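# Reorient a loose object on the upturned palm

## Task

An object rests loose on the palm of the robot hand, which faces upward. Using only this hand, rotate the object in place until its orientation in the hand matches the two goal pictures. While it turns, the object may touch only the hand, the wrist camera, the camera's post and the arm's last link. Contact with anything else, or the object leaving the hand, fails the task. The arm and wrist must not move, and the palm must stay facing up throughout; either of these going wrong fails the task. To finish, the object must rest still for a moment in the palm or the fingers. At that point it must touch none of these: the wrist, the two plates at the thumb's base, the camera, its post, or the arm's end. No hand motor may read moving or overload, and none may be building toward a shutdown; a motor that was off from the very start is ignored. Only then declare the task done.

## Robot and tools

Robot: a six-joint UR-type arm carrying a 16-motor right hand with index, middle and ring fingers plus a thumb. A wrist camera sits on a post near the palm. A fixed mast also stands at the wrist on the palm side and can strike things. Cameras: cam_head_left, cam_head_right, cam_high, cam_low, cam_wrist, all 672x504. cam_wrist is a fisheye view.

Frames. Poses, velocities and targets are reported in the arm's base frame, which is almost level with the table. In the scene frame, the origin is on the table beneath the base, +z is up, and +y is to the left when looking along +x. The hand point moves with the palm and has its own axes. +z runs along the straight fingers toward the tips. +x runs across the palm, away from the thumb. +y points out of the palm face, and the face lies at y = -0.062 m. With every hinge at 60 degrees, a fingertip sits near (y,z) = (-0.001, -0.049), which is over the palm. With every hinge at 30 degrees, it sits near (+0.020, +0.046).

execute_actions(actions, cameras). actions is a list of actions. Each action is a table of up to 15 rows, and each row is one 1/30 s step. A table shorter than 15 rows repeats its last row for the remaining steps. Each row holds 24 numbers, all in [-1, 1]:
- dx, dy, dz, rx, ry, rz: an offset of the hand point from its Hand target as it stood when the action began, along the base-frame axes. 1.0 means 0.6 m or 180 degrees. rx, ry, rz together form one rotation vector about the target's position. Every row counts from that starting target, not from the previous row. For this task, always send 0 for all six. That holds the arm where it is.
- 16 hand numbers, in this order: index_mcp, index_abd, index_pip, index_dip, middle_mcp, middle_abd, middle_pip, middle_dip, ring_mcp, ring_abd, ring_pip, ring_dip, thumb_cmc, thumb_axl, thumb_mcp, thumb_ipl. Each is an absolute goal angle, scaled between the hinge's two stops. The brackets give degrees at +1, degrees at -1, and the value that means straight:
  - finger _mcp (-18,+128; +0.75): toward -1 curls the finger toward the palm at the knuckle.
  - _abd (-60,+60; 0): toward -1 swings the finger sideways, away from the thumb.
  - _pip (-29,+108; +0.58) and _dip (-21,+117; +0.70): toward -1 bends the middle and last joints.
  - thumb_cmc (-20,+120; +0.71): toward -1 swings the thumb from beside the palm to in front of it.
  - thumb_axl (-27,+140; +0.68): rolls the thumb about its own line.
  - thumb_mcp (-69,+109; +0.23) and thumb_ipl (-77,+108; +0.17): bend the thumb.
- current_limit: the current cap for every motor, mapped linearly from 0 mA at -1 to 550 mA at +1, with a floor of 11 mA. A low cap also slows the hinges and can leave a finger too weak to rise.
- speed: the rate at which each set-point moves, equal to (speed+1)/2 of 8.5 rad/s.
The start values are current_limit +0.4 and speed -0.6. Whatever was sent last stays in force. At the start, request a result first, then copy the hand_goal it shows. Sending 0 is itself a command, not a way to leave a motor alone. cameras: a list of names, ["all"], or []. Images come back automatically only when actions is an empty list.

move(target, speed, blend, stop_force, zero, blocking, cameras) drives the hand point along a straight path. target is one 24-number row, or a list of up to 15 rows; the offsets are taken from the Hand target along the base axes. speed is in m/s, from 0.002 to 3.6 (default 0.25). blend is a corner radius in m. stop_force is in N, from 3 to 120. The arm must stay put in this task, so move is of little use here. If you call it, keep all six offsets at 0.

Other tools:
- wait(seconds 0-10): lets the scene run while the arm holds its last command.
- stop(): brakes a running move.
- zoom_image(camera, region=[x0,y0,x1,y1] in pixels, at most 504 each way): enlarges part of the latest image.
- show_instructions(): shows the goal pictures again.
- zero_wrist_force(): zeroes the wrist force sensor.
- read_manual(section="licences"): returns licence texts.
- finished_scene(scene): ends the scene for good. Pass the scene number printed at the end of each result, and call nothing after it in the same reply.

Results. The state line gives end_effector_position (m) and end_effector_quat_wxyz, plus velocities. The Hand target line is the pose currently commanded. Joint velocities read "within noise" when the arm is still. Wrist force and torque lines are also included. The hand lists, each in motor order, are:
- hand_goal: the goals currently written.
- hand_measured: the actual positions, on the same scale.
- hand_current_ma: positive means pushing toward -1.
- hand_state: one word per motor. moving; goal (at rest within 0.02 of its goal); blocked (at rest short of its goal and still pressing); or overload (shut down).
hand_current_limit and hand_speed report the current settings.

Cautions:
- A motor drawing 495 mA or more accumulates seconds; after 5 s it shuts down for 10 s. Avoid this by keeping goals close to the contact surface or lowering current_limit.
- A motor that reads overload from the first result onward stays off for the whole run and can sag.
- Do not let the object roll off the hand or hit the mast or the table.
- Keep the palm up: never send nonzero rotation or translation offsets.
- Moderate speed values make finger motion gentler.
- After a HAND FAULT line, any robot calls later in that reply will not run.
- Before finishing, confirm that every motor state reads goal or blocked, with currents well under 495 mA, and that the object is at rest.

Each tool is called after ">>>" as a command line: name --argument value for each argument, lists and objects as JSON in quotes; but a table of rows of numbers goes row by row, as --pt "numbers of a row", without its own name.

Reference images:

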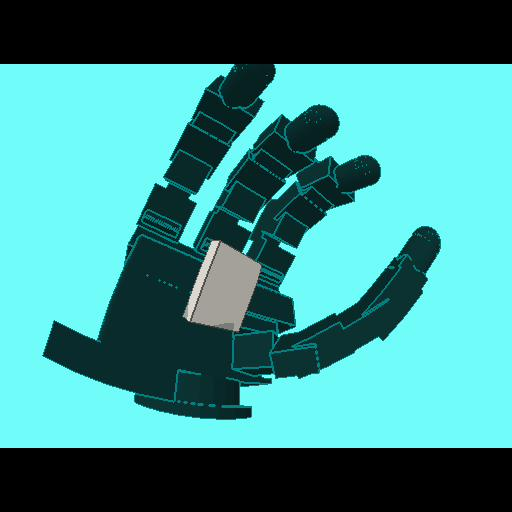

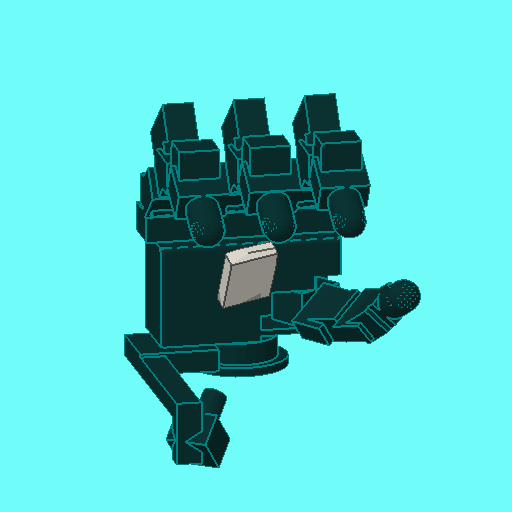

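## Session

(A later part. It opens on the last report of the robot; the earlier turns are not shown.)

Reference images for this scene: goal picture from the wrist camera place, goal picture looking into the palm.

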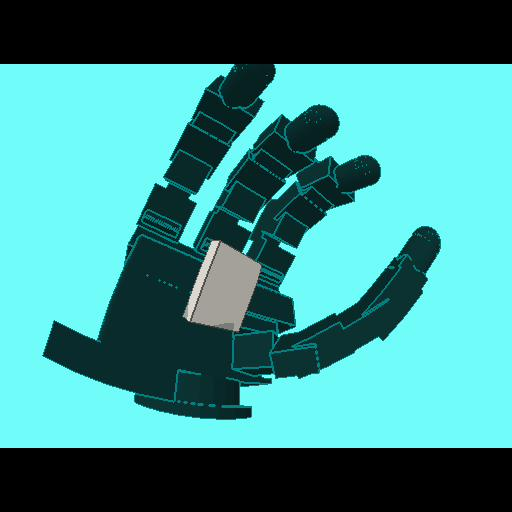

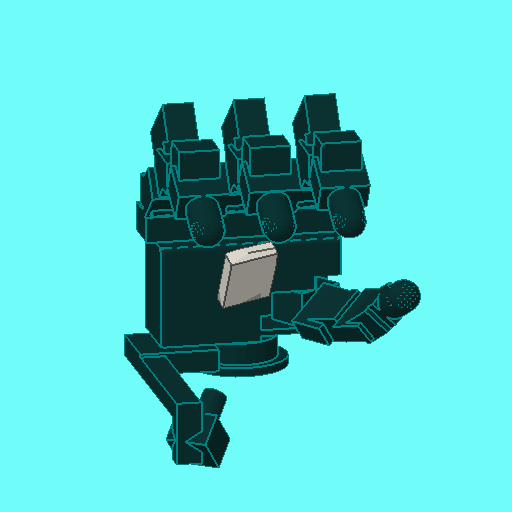

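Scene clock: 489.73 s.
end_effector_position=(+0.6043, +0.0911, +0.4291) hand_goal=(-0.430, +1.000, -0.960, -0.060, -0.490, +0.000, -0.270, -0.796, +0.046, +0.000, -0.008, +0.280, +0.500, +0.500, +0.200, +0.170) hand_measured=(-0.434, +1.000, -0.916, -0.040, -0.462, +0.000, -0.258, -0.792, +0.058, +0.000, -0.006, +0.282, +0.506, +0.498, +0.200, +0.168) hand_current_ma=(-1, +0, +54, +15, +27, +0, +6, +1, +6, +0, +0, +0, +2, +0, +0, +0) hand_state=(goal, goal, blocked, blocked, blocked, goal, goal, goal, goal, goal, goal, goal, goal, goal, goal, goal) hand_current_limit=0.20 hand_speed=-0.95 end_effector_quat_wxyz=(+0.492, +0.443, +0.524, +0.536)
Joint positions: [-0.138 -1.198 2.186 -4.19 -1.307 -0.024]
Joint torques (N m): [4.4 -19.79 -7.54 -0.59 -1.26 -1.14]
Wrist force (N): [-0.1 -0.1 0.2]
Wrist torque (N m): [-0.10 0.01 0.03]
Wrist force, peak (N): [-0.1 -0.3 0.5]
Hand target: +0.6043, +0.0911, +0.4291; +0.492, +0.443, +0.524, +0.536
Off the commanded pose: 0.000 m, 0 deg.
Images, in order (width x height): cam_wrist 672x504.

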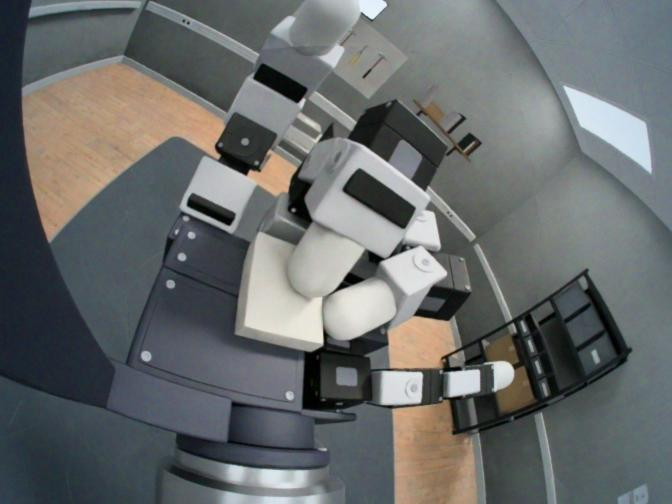

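>>> execute_actions --actions '[[[0,0,0,0,0,0, -0.45,0.9,-0.848,0.0, -0.4,0,-0.27,-0.797, 0.046,0,-0.008,0.28, 0.5,0.5,0.2,0.17, 0.3,-0.85]],[[0,0,0,0,0,0, -0.25,0.8,-0.7,0.0, -0.2,0,-0.27,-0.797, 0.046,0,-0.008,0.28, 0.5,0.5,0.2,0.17, 0.3,-0.8]],[[0,0,0,0,0,0, 0.0,0.3,-0.3,0.0, 0.2,0,-0.1,-0.2, 0.046,0,-0.008,0.28, 0.286,0.0,-0.225,-0.5, 0.3,-0.7]],[[0,0,0,0,0,0, 0.1,0.0,0.0,0.0, 0.3,0,-0.1,-0.2, 0.046,0,-0.008,0.28, 0.286,-0.521,-0.225,-0.957, 0.3,-0.7]],[[0,0,0,0,0,0, 0.1,0.0,0.0,0.0, 0.3,0,-0.1,-0.2, 0.046,0,-0.008,0.28, 0.286,-0.521,-0.225,-0.957, 0.3,-0.7]]]' --cameras '["cam_wrist"]'

Scene clock: 562.30 s.
end_effector_position=(+0.6043, +0.0911, +0.4291) hand_goal=(+0.100, +0.000, +0.000, +0.000, +0.300, +0.000, -0.100, -0.200, +0.046, +0.000, -0.008, +0.280, +0.286, -0.520, -0.224, -0.956) hand_measured=(+0.102, +0.002, -0.004, -0.002, +0.306, +0.000, -0.102, -0.204, +0.058, +0.000, -0.006, +0.282, +0.296, -0.518, -0.222, -0.954) hand_current_ma=(+1, +0, -1, +0, +2, +0, +0, -1, +6, +0, +0, +0, +4, +0, +0, +0) hand_state=(goal, goal, goal, goal, goal, goal, goal, goal, goal, goal, goal, goal, goal, goal, goal, goal) hand_current_limit=0.30 hand_speed=-0.70 end_effector_quat_wxyz=(+0.492, +0.443, +0.524, +0.536)
Joint positions: [-0.138 -1.198 2.186 -4.19 -1.307 -0.024]
Joint torques (N m): [4.79 -20.44 -7.82 -0.74 -1.32 -1.09]
Wrist force (N): [-0.4 0.0 0.3]
Wrist torque (N m): [-0.02 0.04 -0.03]
Wrist force, peak (N): [-0.1 -0.3 0.5]
Hand target: +0.6043, +0.0911, +0.4291; +0.492, +0.443, +0.524, +0.536
Off the commanded pose: 0.000 m, 0 deg.
Images, in order (width x height): cam_wrist 672x504.

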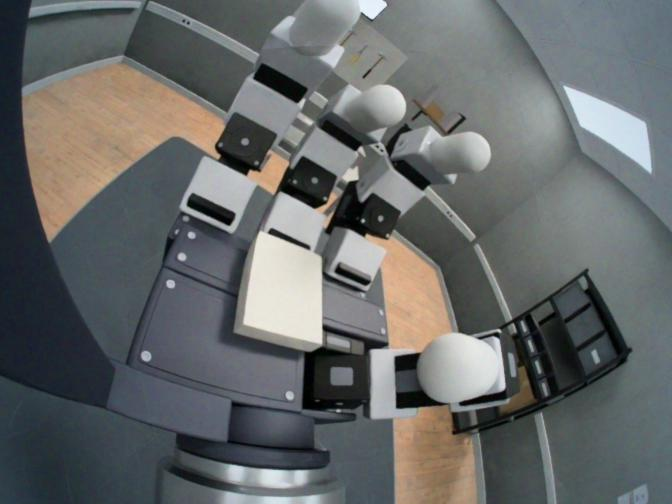

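>>> execute_actions --actions '[[[0,0,0,0,0,0, 0.1,0.0,0.0,0.0, 0.55,0,-0.1,-0.2, 0.046,0,-0.008,0.28, 0.286,-0.521,-0.5,-0.957, 0.3,-0.8]],[[0,0,0,0,0,0, 0.1,0.0,0.0,0.0, 0.75,0,-0.1,-0.2, 0.046,0,-0.008,0.28, 0.286,-0.521,-0.65,-0.957, 0.3,-0.8]],[[0,0,0,0,0,0, 0.1,0.0,0.0,0.0, 0.75,0,-0.1,-0.2, 0.046,0,-0.008,0.28, 0.286,-0.521,-0.70,-0.957, 0.3,-0.85]]]' --cameras '["cam_wrist"]'

Scene clock: 571.77 s.
end_effector_position=(+0.6043, +0.0911, +0.4291) hand_goal=(+0.100, +0.000, +0.000, +0.000, +0.750, +0.000, -0.100, -0.200, +0.046, +0.000, -0.008, +0.280, +0.286, -0.520, -0.700, -0.956) hand_measured=(+0.102, +0.002, -0.004, -0.002, +0.758, +0.000, -0.102, -0.204, +0.058, +0.000, -0.006, +0.282, +0.290, -0.518, -0.700, -0.954) hand_current_ma=(+1, +0, -1, +0, +3, +0, +0, -1, +6, +0, +0, +0, +1, +0, +0, +0) hand_state=(goal, goal, goal, goal, goal, goal, goal, goal, goal, goal, goal, goal, goal, goal, goal, goal) hand_current_limit=0.30 hand_speed=-0.85 end_effector_quat_wxyz=(+0.492, +0.443, +0.524, +0.536)
Joint positions: [-0.138 -1.198 2.186 -4.19 -1.307 -0.024]
Joint torques (N m): [4.44 -20.04 -7.48 -0.64 -1.27 -1.04]
Wrist force (N): [-0.2 -0.2 0.2]
Wrist torque (N m): [-0.03 0.02 -0.03]
Wrist force, peak (N): [-0.3 -0.2 0.4]
Hand target: +0.6043, +0.0911, +0.4291; +0.492, +0.443, +0.524, +0.536
Off the commanded pose: 0.000 m, 0 deg.
Images, in order (width x height): cam_wrist 672x504.

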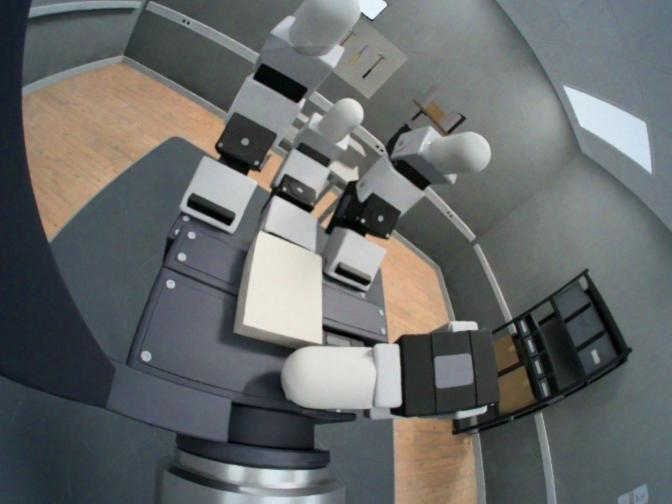

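>>> execute_actions --actions '[[[0,0,0,0,0,0, 0.1,0.0,0.0,0.0, 0.6,0,-0.1,-0.2, 0.046,0,-0.008,0.28, 0.286,-0.40,-0.73,-0.957, 0.3,-0.9]],[[0,0,0,0,0,0, 0.1,0.0,0.0,0.0, 0.6,0,-0.1,-0.2, 0.046,0,-0.008,0.28, 0.286,-0.281,-0.715,-0.957, 0.3,-0.9]],[[0,0,0,0,0,0, 0.1,0.0,0.0,0.0, 0.6,0,-0.1,-0.2, 0.046,0,-0.008,0.28, 0.286,-0.162,-0.70,-0.957, 0.3,-0.9]],[[0,0,0,0,0,0, 0.1,0.0,0.0,0.0, 0.6,0,-0.1,-0.2, 0.046,0,-0.008,0.28, 0.286,-0.162,-0.70,-0.957, 0.3,-0.9]]]' --cameras '["cam_wrist"]'

Scene clock: 587.37 s.
end_effector_position=(+0.6043, +0.0911, +0.4291) hand_goal=(+0.100, +0.000, +0.000, +0.000, +0.600, +0.000, -0.100, -0.200, +0.046, +0.000, -0.008, +0.280, +0.286, -0.162, -0.700, -0.956) hand_measured=(+0.102, +0.002, -0.004, -0.002, +0.624, +0.000, -0.102, -0.204, +0.058, +0.000, -0.006, +0.282, +0.290, -0.164, -0.706, -0.954) hand_current_ma=(+1, +0, -1, +0, +20, +0, +0, -1, +6, +0, +0, +0, +1, +0, -2, +0) hand_state=(goal, goal, goal, goal, blocked, goal, goal, goal, goal, goal, goal, goal, goal, goal, goal, goal) hand_current_limit=0.30 hand_speed=-0.90 end_effector_quat_wxyz=(+0.492, +0.443, +0.524, +0.536)
Joint positions: [-0.138 -1.198 2.186 -4.19 -1.307 -0.024]
Joint torques (N m): [4.28 -19.86 -7.91 -0.73 -1.21 -1.03]
Wrist force (N): [-0.1 -0.2 0.4]
Wrist torque (N m): [-0.03 0.01 -0.03]
Wrist force, peak (N): [-0.3 -0.4 0.2]
Hand target: +0.6043, +0.0911, +0.4291; +0.492, +0.443, +0.524, +0.536
Off the commanded pose: 0.000 m, 0 deg.
Images, in order (width x height): cam_wrist 672x504.

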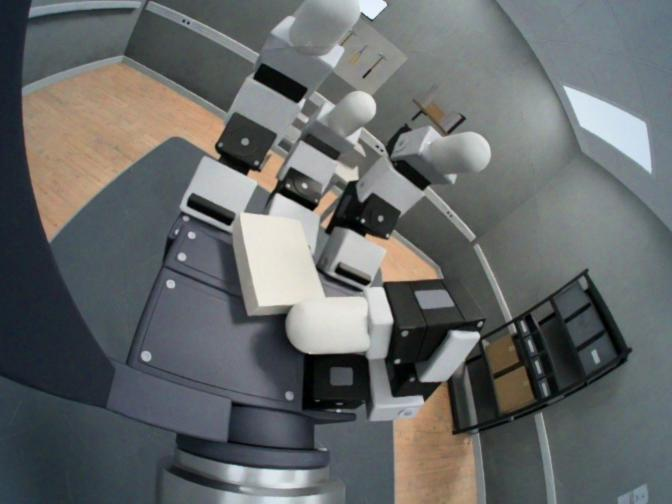

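>>> zoom_image --camera "cam_wrist" --region '[200, 190, 400, 340]'

>>> execute_actions --actions '[]' --cameras '["cam_high", "cam_low"]'

>>> zoom_image --camera "cam_high" --region '[320, 150, 460, 290]'

>>> zoom_image --camera "cam_low" --region '[120, 50, 220, 150]'

Scaled by 2.520 from the camera's 672x504 image, which has a finer 960x720 frame.

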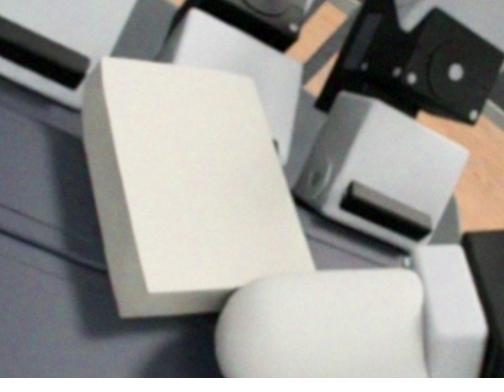

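Scene clock: 592.87 s.
end_effector_position=(+0.6043, +0.0911, +0.4291) hand_goal=(+0.100, +0.000, +0.000, +0.000, +0.600, +0.000, -0.100, -0.200, +0.046, +0.000, -0.008, +0.280, +0.286, -0.162, -0.700, -0.956) hand_measured=(+0.102, +0.002, -0.004, -0.002, +0.624, +0.000, -0.102, -0.204, +0.058, +0.000, -0.006, +0.282, +0.290, -0.164, -0.706, -0.954) hand_current_ma=(+1, +0, -1, +0, +20, +0, +0, -1, +6, +0, +0, +0, +1, +0, -2, +0) hand_state=(goal, goal, goal, goal, blocked, goal, goal, goal, goal, goal, goal, goal, goal, goal, goal, goal) hand_current_limit=0.30 hand_speed=-0.90 end_effector_quat_wxyz=(+0.492, +0.443, +0.524, +0.536)
Joint positions: [-0.138 -1.198 2.186 -4.19 -1.307 -0.024]
Joint velocities: within noise
Joint torques (N m): [4.3 -20.3 -7.36 -0.75 -1.19 -0.94]
Motor temperatures (°C): [26 34 29 30 35 38]
Wrist force (N): [-0.1 -0.2 0.2]
Wrist torque (N m): [-0.02 0.01 -0.02]
Wrist force, peak (N): [-0.1 -0.4 0.4]
Hand target: +0.6043, +0.0911, +0.4291; +0.492, +0.443, +0.524, +0.536
Off the commanded pose: 0.000 m, 0 deg.
Images, in order (width x height): cam_high 672x504, cam_low 672x504.

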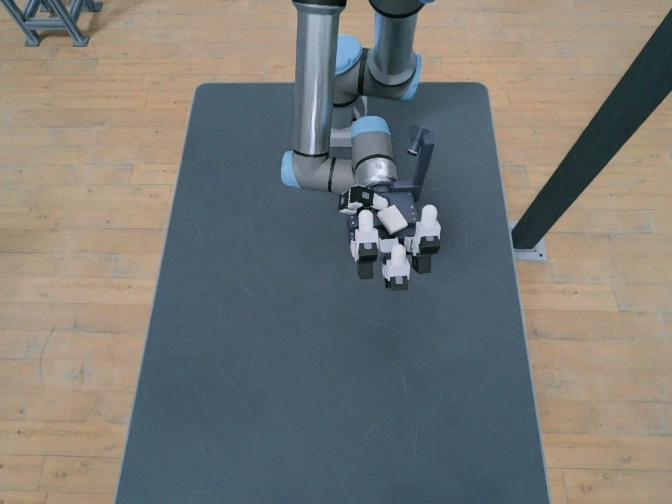

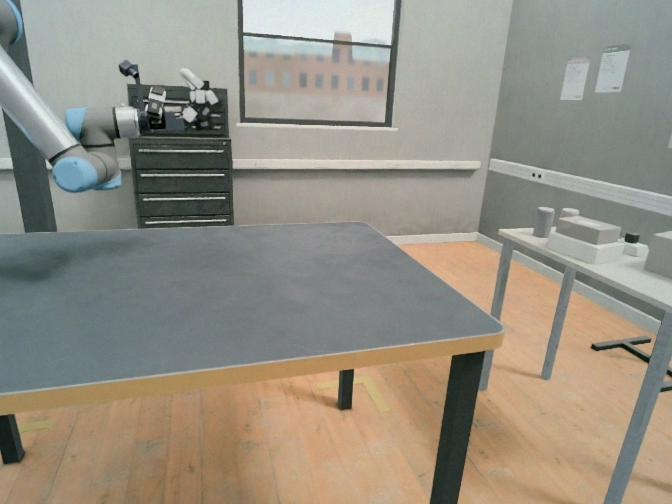

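Scaled by 3.600 from the camera's 672x504 image, which has a finer 960x720 frame.

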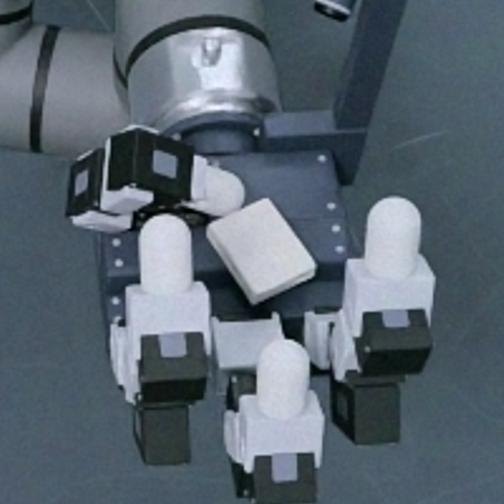

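Scaled by 5.040 from the camera's 672x504 image, which has a finer 960x720 frame.

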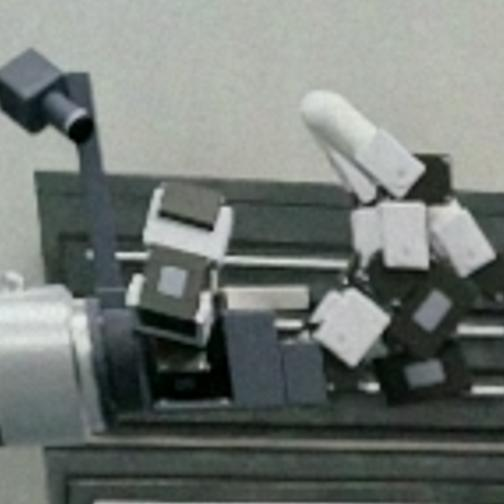

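>>> execute_actions --actions '[[[0,0,0,0,0,0, 0.1,0.0,0.0,0.0, 0.65,0,-0.1,-0.2, 0.046,0,-0.008,0.28, 0.286,-0.521,-0.70,-0.957, 0.3,-0.85]],[[0,0,0,0,0,0, 0.1,0.0,0.0,0.0, 0.65,0,-0.1,-0.2, 0.046,0,-0.008,0.28, 0.143,-0.521,-0.75,-0.741, 0.3,-0.85]],[[0,0,0,0,0,0, 0.1,0.0,0.0,0.0, 0.65,0,-0.1,-0.2, 0.046,0,-0.008,0.28, 0.143,-0.401,-0.798,-0.741, 0.3,-0.85]],[[0,0,0,0,0,0, 0.1,0.0,0.0,0.0, 0.65,0,-0.1,-0.2, 0.046,0,-0.008,0.28, 0.143,-0.401,-0.798,-0.741, 0.3,-0.85]]]' --cameras '["cam_wrist"]'

Scene clock: 614.93 s.
end_effector_position=(+0.6043, +0.0911, +0.4291) hand_goal=(+0.100, +0.000, +0.000, +0.000, +0.650, +0.000, -0.100, -0.200, +0.046, +0.000, -0.008, +0.280, +0.144, -0.400, -0.798, -0.740) hand_measured=(+0.102, +0.002, -0.004, -0.002, +0.658, +0.000, -0.102, -0.204, +0.058, +0.000, -0.006, +0.282, +0.146, -0.402, -0.798, -0.744) hand_current_ma=(+1, +0, -1, +0, +3, +0, +0, -1, +6, +0, +0, +0, +0, -1, +0, -1) hand_state=(goal, goal, goal, goal, goal, goal, goal, goal, goal, goal, goal, goal, goal, goal, goal, goal) hand_current_limit=0.30 hand_speed=-0.85 end_effector_quat_wxyz=(+0.492, +0.443, +0.524, +0.536)
Joint positions: [-0.138 -1.198 2.186 -4.19 -1.307 -0.024]
Joint torques (N m): [4.62 -20.75 -8.34 -0.77 -1.04 -0.81]
Wrist force (N): [-0.1 0.0 0.3]
Wrist torque (N m): [0.00 0.02 -0.04]
Wrist force, peak (N): [-0.2 0.0 0.4]
Hand target: +0.6043, +0.0911, +0.4291; +0.492, +0.443, +0.524, +0.536
Off the commanded pose: 0.000 m, 0 deg.
Images, in order (width x height): cam_wrist 672x504.

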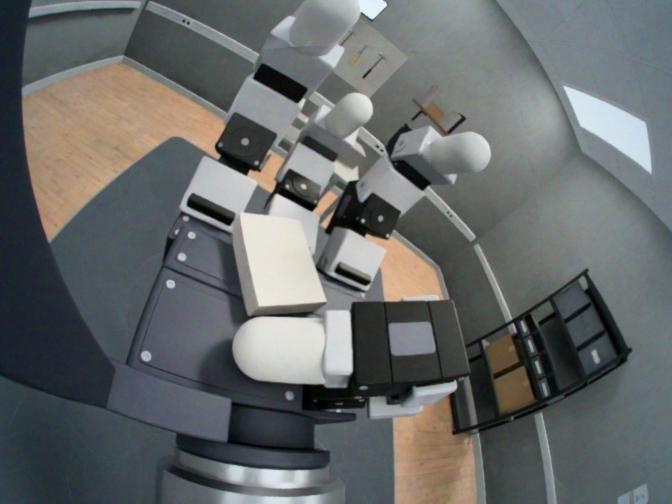

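>>> execute_actions --actions '[[[0,0,0,0,0,0, 0.1,0.0,0.0,0.0, 0.65,0,-0.1,-0.2, 0.046,0,-0.008,0.28, 0.143,-0.28,-0.79,-0.741, 0.3,-0.9]],[[0,0,0,0,0,0, 0.1,0.0,0.0,0.0, 0.65,0,-0.1,-0.2, 0.046,0,-0.008,0.28, 0.143,-0.162,-0.775,-0.741, 0.3,-0.9]],[[0,0,0,0,0,0, 0.1,0.0,0.0,0.0, 0.65,0,-0.1,-0.2, 0.046,0,-0.008,0.28, 0.143,-0.162,-0.775,-0.741, 0.3,-0.9]]]' --cameras '["cam_wrist"]'

Scene clock: 623.10 s.
end_effector_position=(+0.6043, +0.0911, +0.4291) hand_goal=(+0.100, +0.000, +0.000, +0.000, +0.650, +0.000, -0.100, -0.200, +0.046, +0.000, -0.008, +0.280, +0.144, -0.162, -0.774, -0.740) hand_measured=(+0.102, +0.002, -0.004, -0.002, +0.658, +0.000, -0.102, -0.204, +0.058, +0.000, -0.006, +0.282, +0.146, -0.164, -0.782, -0.744) hand_current_ma=(+1, +0, -1, +0, +3, +0, +0, -1, +6, +0, +0, +0, +0, +0, -5, -1) hand_state=(goal, goal, goal, goal, goal, goal, goal, goal, goal, goal, goal, goal, goal, goal, goal, goal) hand_current_limit=0.30 hand_speed=-0.90 end_effector_quat_wxyz=(+0.492, +0.443, +0.524, +0.536)
Joint positions: [-0.138 -1.198 2.186 -4.19 -1.307 -0.024]
Joint torques (N m): [3.94 -20.23 -7.93 -0.74 -0.98 -0.79]
Wrist force (N): [-0.2 0.0 0.4]
Wrist torque (N m): [0.00 0.02 -0.04]
Wrist force, peak (N): [-0.2 -0.4 0.4]
Hand target: +0.6043, +0.0911, +0.4291; +0.492, +0.443, +0.524, +0.536
Off the commanded pose: 0.000 m, 0 deg.
Images, in order (width x height): cam_wrist 672x504.

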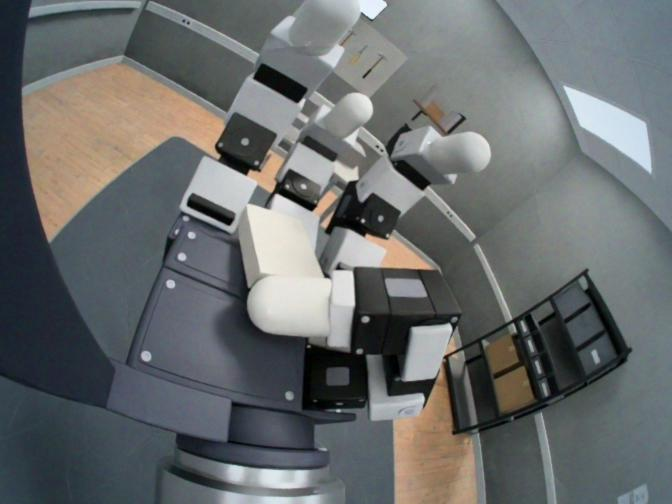

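>>> execute_actions --actions '[[[0,0,0,0,0,0, 0.1,0.0,0.0,0.0, 0.4,0,-0.1,-0.2, 0.046,0,-0.008,0.28, 0.143,-0.12,-0.775,-0.741, 0.3,-0.9]],[[0,0,0,0,0,0, 0.1,0.0,0.0,0.0, 0.2,0,-0.1,-0.2, 0.046,0,-0.008,0.28, 0.143,-0.12,-0.775,-0.741, 0.3,-0.9]],[[0,0,0,0,0,0, 0.1,0.0,0.0,0.0, 0.2,0,-0.1,-0.2, 0.046,0,-0.008,0.28, 0.143,-0.12,-0.775,-0.741, 0.3,-0.9]]]' --cameras '["cam_wrist", "cam_low"]'

>>> zoom_image --camera "cam_low" --region '[120, 50, 220, 150]'

Scene clock: 630.37 s.
end_effector_position=(+0.6043, +0.0911, +0.4291) hand_goal=(+0.100, +0.000, +0.000, +0.000, +0.200, +0.000, -0.100, -0.200, +0.046, +0.000, -0.008, +0.280, +0.144, -0.120, -0.774, -0.740) hand_measured=(+0.102, +0.002, -0.004, -0.002, +0.218, +0.000, -0.102, -0.204, +0.058, +0.000, -0.006, +0.282, +0.146, -0.122, -0.782, -0.744) hand_current_ma=(+1, +0, -1, +0, +13, +0, +0, -1, +6, +0, +0, +0, +0, +0, -5, -1) hand_state=(goal, goal, goal, goal, goal, goal, goal, goal, goal, goal, goal, goal, goal, goal, goal, goal) hand_current_limit=0.30 hand_speed=-0.90 end_effector_quat_wxyz=(+0.492, +0.443, +0.524, +0.536)
Joint positions: [-0.138 -1.198 2.186 -4.19 -1.307 -0.024]
Joint torques (N m): [3.32 -20.9 -8.36 -0.68 -0.93 -0.84]
Wrist force (N): [-0.2 -0.1 0.3]
Wrist torque (N m): [-0.01 0.02 -0.04]
Wrist force, peak (N): [-0.4 -0.1 0.5]
Hand target: +0.6043, +0.0911, +0.4291; +0.492, +0.443, +0.524, +0.536
Off the commanded pose: 0.000 m, 0 deg.
Images, in order (width x height): cam_low 672x504, cam_wrist 672x504.

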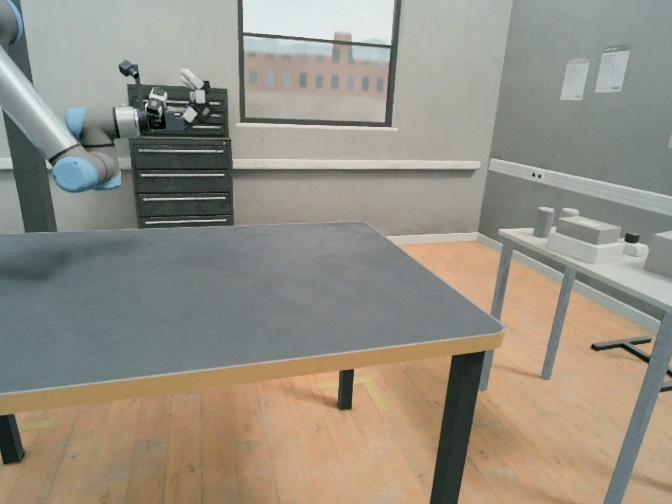

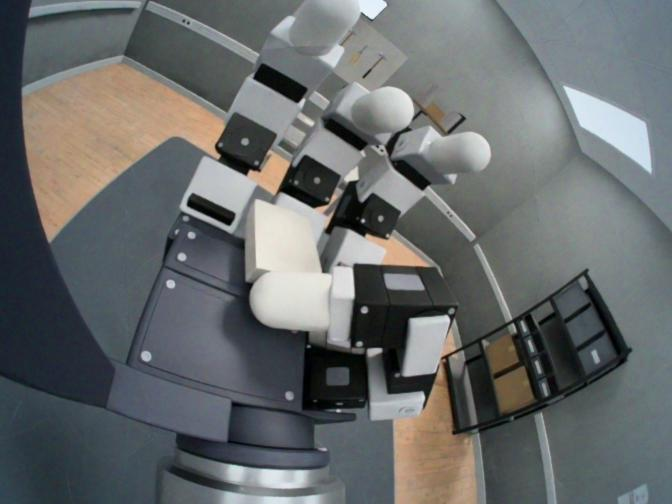

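Scaled by 5.040 from the camera's 672x504 image, which has a finer 960x720 frame.

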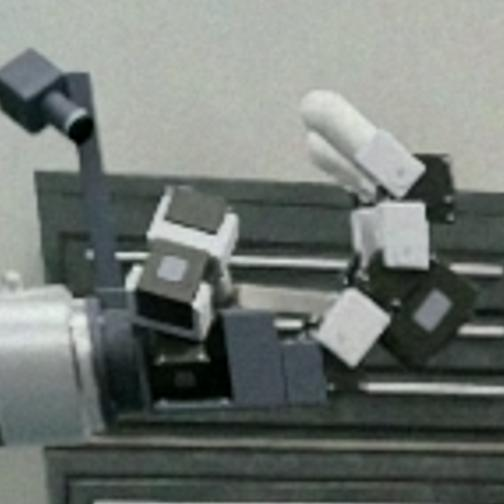

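>>> execute_actions --actions '[[[0,0,0,0,0,0, 0.1,0.0,0.0,0.0, 0.05,0,-0.1,-0.2, 0.046,0,-0.008,0.28, 0.143,-0.12,-0.79,-0.741, 0.3,-0.9]],[[0,0,0,0,0,0, 0.1,0.0,0.0,0.0, -0.1,0,-0.1,-0.2, 0.046,0,-0.008,0.28, 0.143,-0.12,-0.79,-0.741, 0.3,-0.9]],[[0,0,0,0,0,0, 0.1,0.0,0.0,0.0, -0.1,0,-0.1,-0.2, 0.046,0,-0.008,0.28, 0.143,-0.12,-0.79,-0.741, 0.3,-0.9]]]' --cameras '["cam_wrist", "cam_low"]'

>>> zoom_image --camera "cam_low" --region '[120, 50, 220, 150]'

Scene clock: 638.43 s.
end_effector_position=(+0.6043, +0.0911, +0.4291) hand_goal=(+0.100, +0.000, +0.000, +0.000, -0.100, +0.000, -0.100, -0.200, +0.046, +0.000, -0.008, +0.280, +0.144, -0.120, -0.790, -0.740) hand_measured=(+0.102, +0.002, -0.004, -0.002, -0.082, +0.000, -0.102, -0.204, +0.058, +0.000, -0.006, +0.282, +0.146, -0.128, -0.788, -0.742) hand_current_ma=(+1, +0, -1, +0, +13, +0, +0, -1, +6, +0, +0, +0, +0, -4, +0, +0) hand_state=(goal, goal, goal, goal, goal, goal, goal, goal, goal, goal, goal, goal, goal, goal, goal, goal) hand_current_limit=0.30 hand_speed=-0.90 end_effector_quat_wxyz=(+0.492, +0.443, +0.524, +0.536)
Joint positions: [-0.138 -1.198 2.186 -4.19 -1.307 -0.024]
Joint torques (N m): [3.73 -20.74 -8.9 -0.74 -0.93 -0.71]
Wrist force (N): [0.0 0.0 0.3]
Wrist torque (N m): [-0.02 0.00 -0.02]
Wrist force, peak (N): [-0.4 0.0 0.4]
Hand target: +0.6043, +0.0911, +0.4291; +0.492, +0.443, +0.524, +0.536
Off the commanded pose: 0.000 m, 0 deg.
Images, in order (width x height): cam_low 672x504, cam_wrist 672x504.

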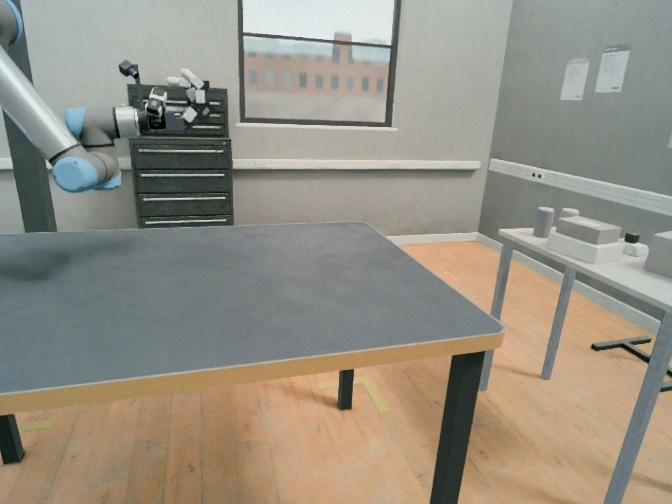

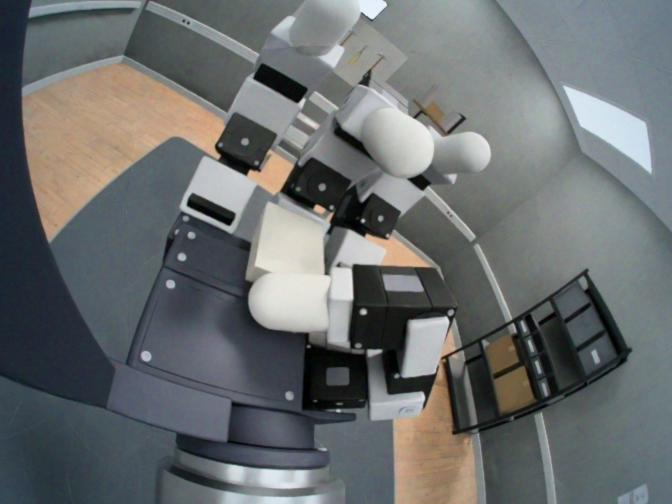

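Scaled by 5.040 from the camera's 672x504 image, which has a finer 960x720 frame.

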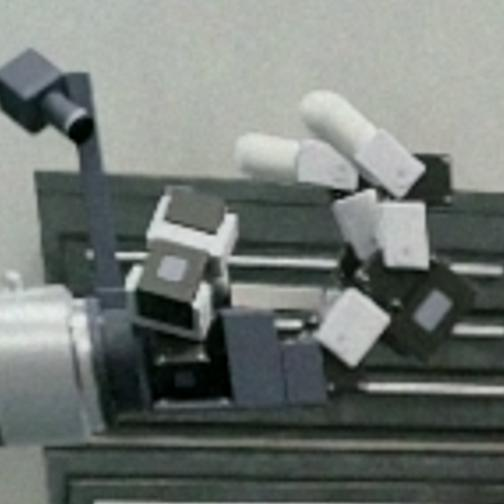

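>>> execute_actions --actions '[[[0,0,0,0,0,0, 0.1,0.0,0.0,0.0, -0.2,0,-0.05,-0.1, 0.046,0,-0.008,0.28, 0.143,-0.12,-0.79,-0.741, 0.3,-0.9]],[[0,0,0,0,0,0, 0.1,0.0,0.0,0.0, -0.3,0,0,0, 0.046,0,-0.008,0.28, 0.143,-0.12,-0.79,-0.741, 0.3,-0.9]],[[0,0,0,0,0,0, 0.1,0.0,0.0,0.0, -0.3,0,0,0, 0.046,0,-0.008,0.28, 0.143,-0.12,-0.79,-0.741, 0.3,-0.9]]]' --cameras '["cam_wrist", "cam_low"]'

>>> zoom_image --camera "cam_low" --region '[120, 50, 220, 150]'

>>> zoom_image --camera "cam_wrist" --region '[200, 190, 400, 340]'

Scene clock: 647.30 s.
end_effector_position=(+0.6043, +0.0911, +0.4291) hand_goal=(+0.100, +0.000, +0.000, +0.000, -0.300, +0.000, +0.000, +0.000, +0.046, +0.000, -0.008, +0.280, +0.144, -0.120, -0.790, -0.740) hand_measured=(+0.102, +0.002, -0.004, -0.002, -0.256, +0.000, -0.006, -0.004, +0.058, +0.000, -0.006, +0.282, +0.150, -0.160, -0.792, -0.744) hand_current_ma=(+1, +0, -1, +0, +59, +0, -2, -1, +6, +0, +0, +0, +2, -63, -1, -2) hand_state=(goal, goal, goal, goal, blocked, goal, goal, goal, goal, goal, goal, goal, goal, blocked, goal, goal) hand_current_limit=0.30 hand_speed=-0.90 end_effector_quat_wxyz=(+0.492, +0.443, +0.524, +0.536)
Joint positions: [-0.138 -1.198 2.186 -4.19 -1.307 -0.024]
Joint torques (N m): [3.59 -21.4 -8.33 -0.7 -0.88 -0.74]
Wrist force (N): [-0.2 -0.1 0.4]
Wrist torque (N m): [-0.06 0.02 -0.04]
Wrist force, peak (N): [0.0 -0.1 0.6]
Hand target: +0.6043, +0.0911, +0.4291; +0.492, +0.443, +0.524, +0.536
Off the commanded pose: 0.000 m, 0 deg.
Images, in order (width x height): cam_low 672x504, cam_wrist 672x504.

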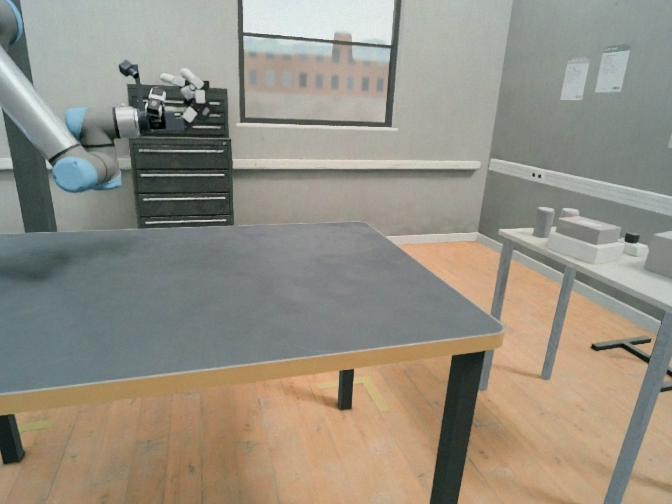

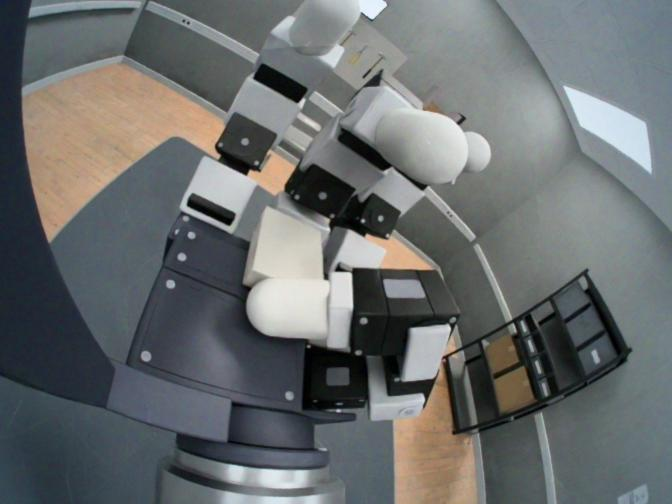

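Scaled by 5.040 from the camera's 672x504 image, which has a finer 960x720 frame.

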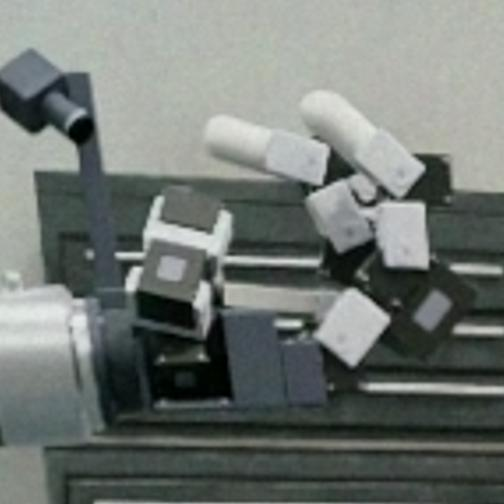

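Scaled by 2.520 from the camera's 672x504 image, which has a finer 960x720 frame.

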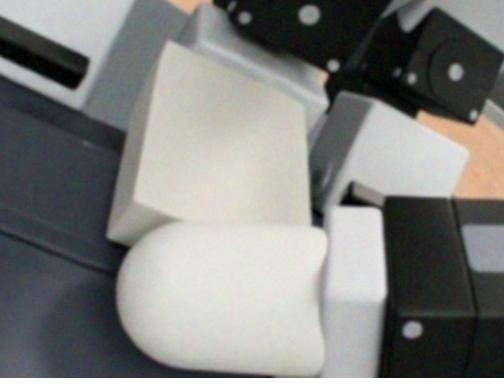

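>>> execute_actions --actions '[[[0,0,0,0,0,0, 0.1,0.0,0.0,0.0, -0.2,0,0.3,0.3, 0.046,0,-0.008,0.28, 0.143,-0.3,-0.75,-0.741, 0.3,-0.85]],[[0,0,0,0,0,0, 0.1,0.0,0.0,0.0, -0.2,0,0.5,0.5, 0.046,0,-0.008,0.28, 0.143,-0.521,-0.75,-0.741, 0.3,-0.85]],[[0,0,0,0,0,0, 0.1,0.0,0.0,0.0, -0.5,0,0.7,0.7, 0.046,0,-0.008,0.28, 0.143,-0.521,-0.798,-0.741, 0.3,-0.85]],[[0,0,0,0,0,0, 0.1,0.0,0.0,0.0, -0.7,0,0.9,0.9, 0.046,0,-0.008,0.28, 0.143,-0.521,-0.798,-0.741, 0.3,-0.85]],[[0,0,0,0,0,0, 0.1,0.0,0.0,0.0, -0.8,0,0.9,0.9, 0.046,0,-0.008,0.28, 0.143,-0.521,-0.798,-0.741, 0.3,-0.85]]]' --cameras '["cam_wrist"]'

>>> zoom_image --camera "cam_wrist" --region '[200, 190, 400, 340]'

Scene clock: 686.13 s.
end_effector_position=(+0.6043, +0.0911, +0.4291) hand_goal=(+0.100, +0.000, +0.000, +0.000, -0.800, +0.000, +0.900, +0.900, +0.046, +0.000, -0.008, +0.280, +0.144, -0.520, -0.798, -0.740) hand_measured=(+0.102, +0.002, -0.004, -0.002, -0.798, +0.000, +0.898, +0.898, +0.058, +0.000, -0.006, +0.282, +0.146, -0.518, -0.798, -0.744) hand_current_ma=(+1, +0, -1, +0, +1, +0, +0, -1, +6, +0, +0, +0, +0, +0, +0, -1) hand_state=(goal, goal, goal, goal, goal, goal, goal, goal, goal, goal, goal, goal, goal, goal, goal, goal) hand_current_limit=0.30 hand_speed=-0.85 end_effector_quat_wxyz=(+0.492, +0.443, +0.524, +0.536)
Joint positions: [-0.138 -1.198 2.186 -4.19 -1.307 -0.024]
Joint torques (N m): [2.97 -21.36 -9.01 -0.61 -0.79 -0.68]
Wrist force (N): [-0.1 -0.1 0.2]
Wrist torque (N m): [-0.07 0.01 -0.03]
Wrist force, peak (N): [-0.2 -0.3 0.5]
Hand target: +0.6043, +0.0911, +0.4291; +0.492, +0.443, +0.524, +0.536
Off the commanded pose: 0.000 m, 0 deg.
Images, in order (width x height): cam_wrist 672x504.

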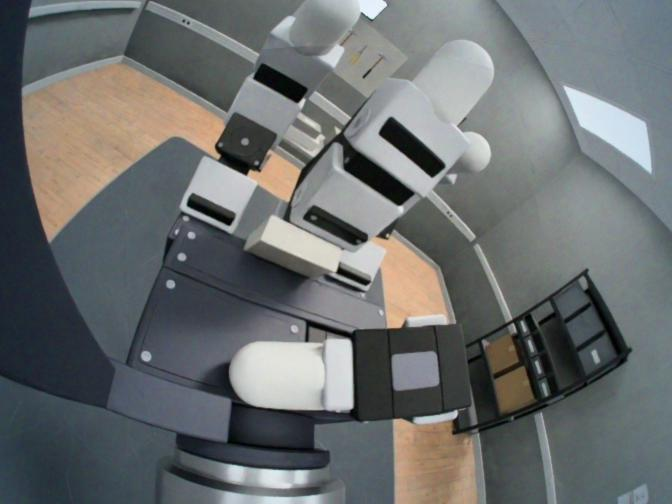

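Scaled by 2.520 from the camera's 672x504 image, which has a finer 960x720 frame.

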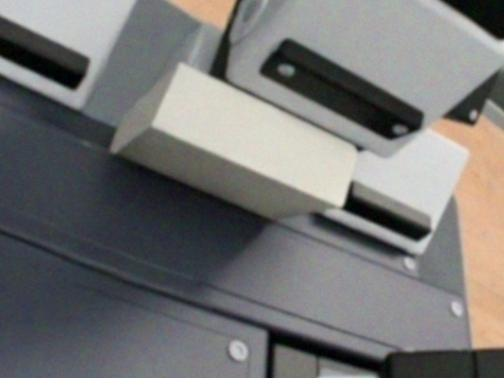

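>>> execute_actions --actions '[]'

>>> zoom_image --camera "cam_low" --region '[120, 50, 220, 150]'

>>> zoom_image --camera "cam_high" --region '[320, 150, 460, 290]'

>>> zoom_image --camera "cam_head_left" --region '[330, 210, 430, 310]'

>>> zoom_image --camera "cam_head_right" --region '[320, 210, 420, 310]'

Scene clock: 691.40 s.
end_effector_position=(+0.6043, +0.0911, +0.4291) hand_goal=(+0.100, +0.000, +0.000, +0.000, -0.800, +0.000, +0.900, +0.900, +0.046, +0.000, -0.008, +0.280, +0.144, -0.520, -0.798, -0.740) hand_measured=(+0.102, +0.002, -0.004, -0.002, -0.798, +0.000, +0.898, +0.898, +0.058, +0.000, -0.006, +0.282, +0.146, -0.518, -0.798, -0.744) hand_current_ma=(+1, +0, -1, +0, +1, +0, +0, -1, +6, +0, +0, +0, +0, +0, +0, -1) hand_state=(goal, goal, goal, goal, goal, goal, goal, goal, goal, goal, goal, goal, goal, goal, goal, goal) hand_current_limit=0.30 hand_speed=-0.85 end_effector_quat_wxyz=(+0.492, +0.443, +0.524, +0.536)
Joint positions: [-0.138 -1.198 2.186 -4.19 -1.307 -0.024]
Joint velocities: within noise
Joint torques (N m): [3.01 -20.96 -9.02 -0.63 -0.7 -0.69]
Motor temperatures (°C): [26 34 28 30 35 38]
Wrist force (N): [0.0 0.0 0.2]
Wrist torque (N m): [-0.07 0.00 -0.03]
Wrist force, peak (N): [-0.1 -0.1 0.5]
Hand target: +0.6043, +0.0911, +0.4291; +0.492, +0.443, +0.524, +0.536
Off the commanded pose: 0.000 m, 0 deg.

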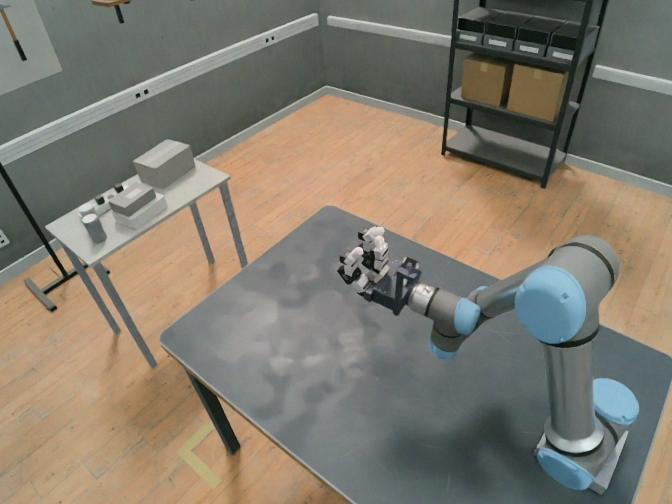

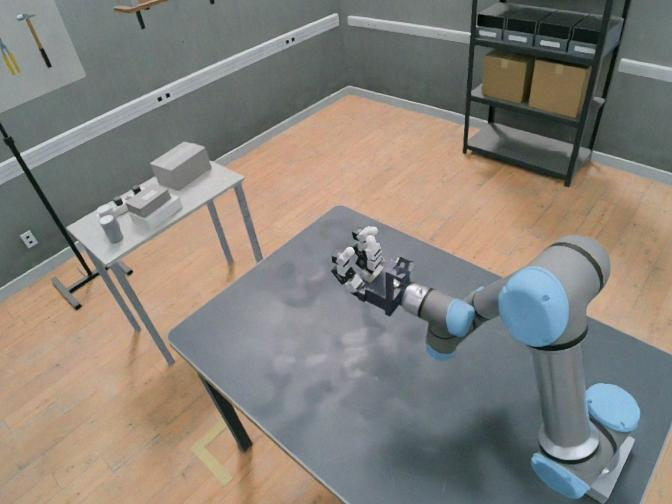

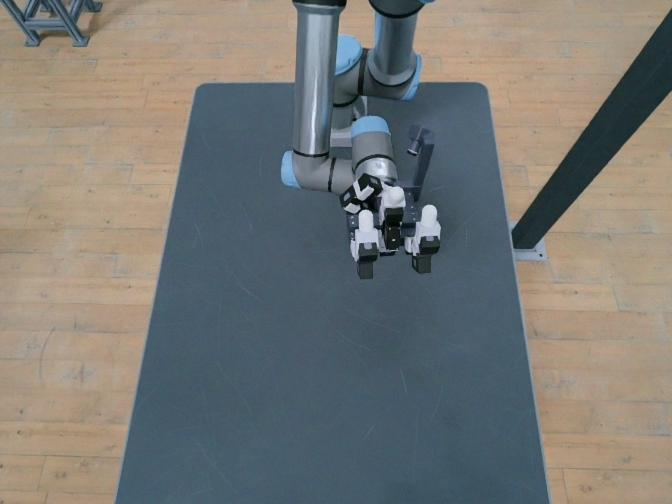

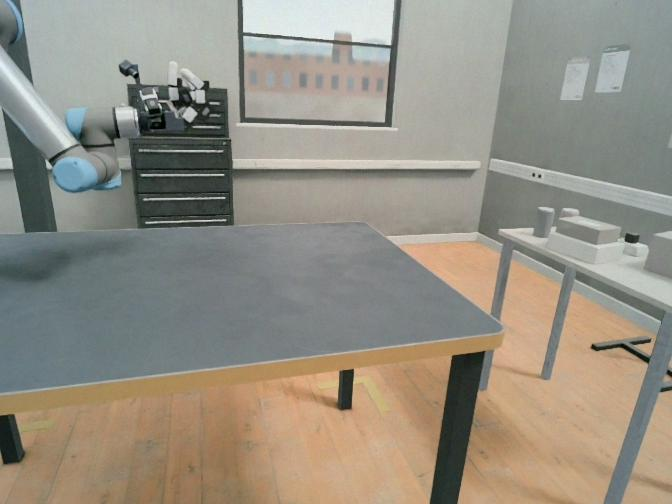

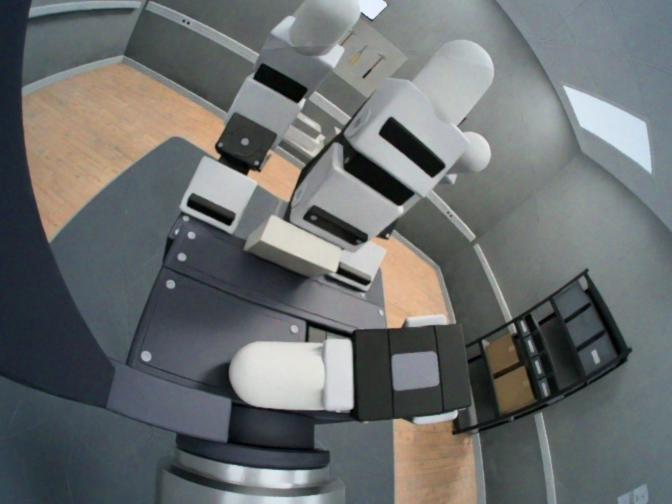

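Scaled by 5.040 from the camera's 672x504 image, which has a finer 960x720 frame.

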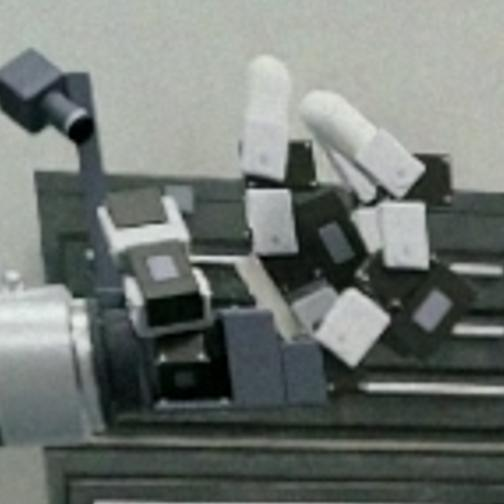

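Scaled by 3.600 from the camera's 672x504 image, which has a finer 960x720 frame.

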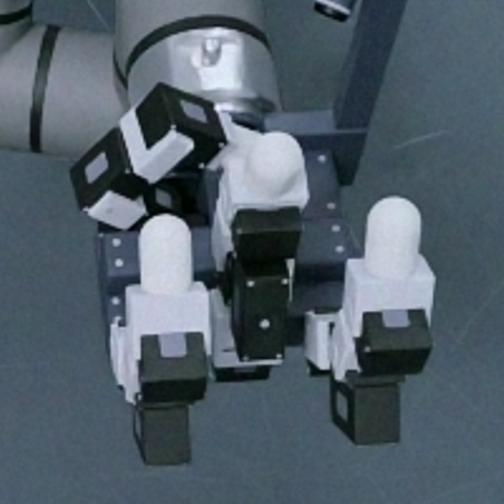

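Scaled by 5.040 from the camera's 672x504 image, which has a finer 960x720 frame.

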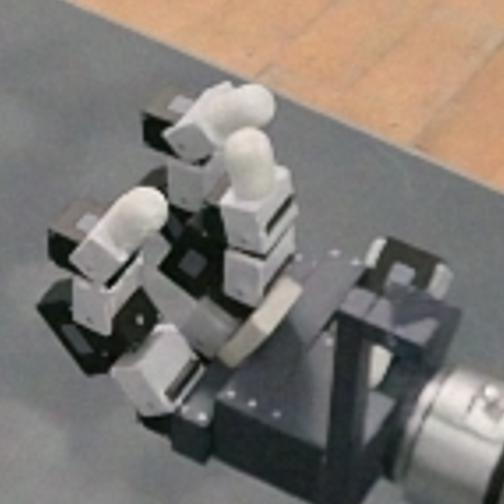

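Scaled by 5.040 from the camera's 672x504 image, which has a finer 960x720 frame.

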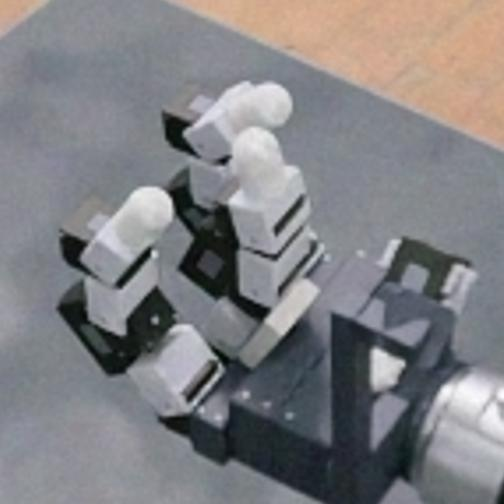

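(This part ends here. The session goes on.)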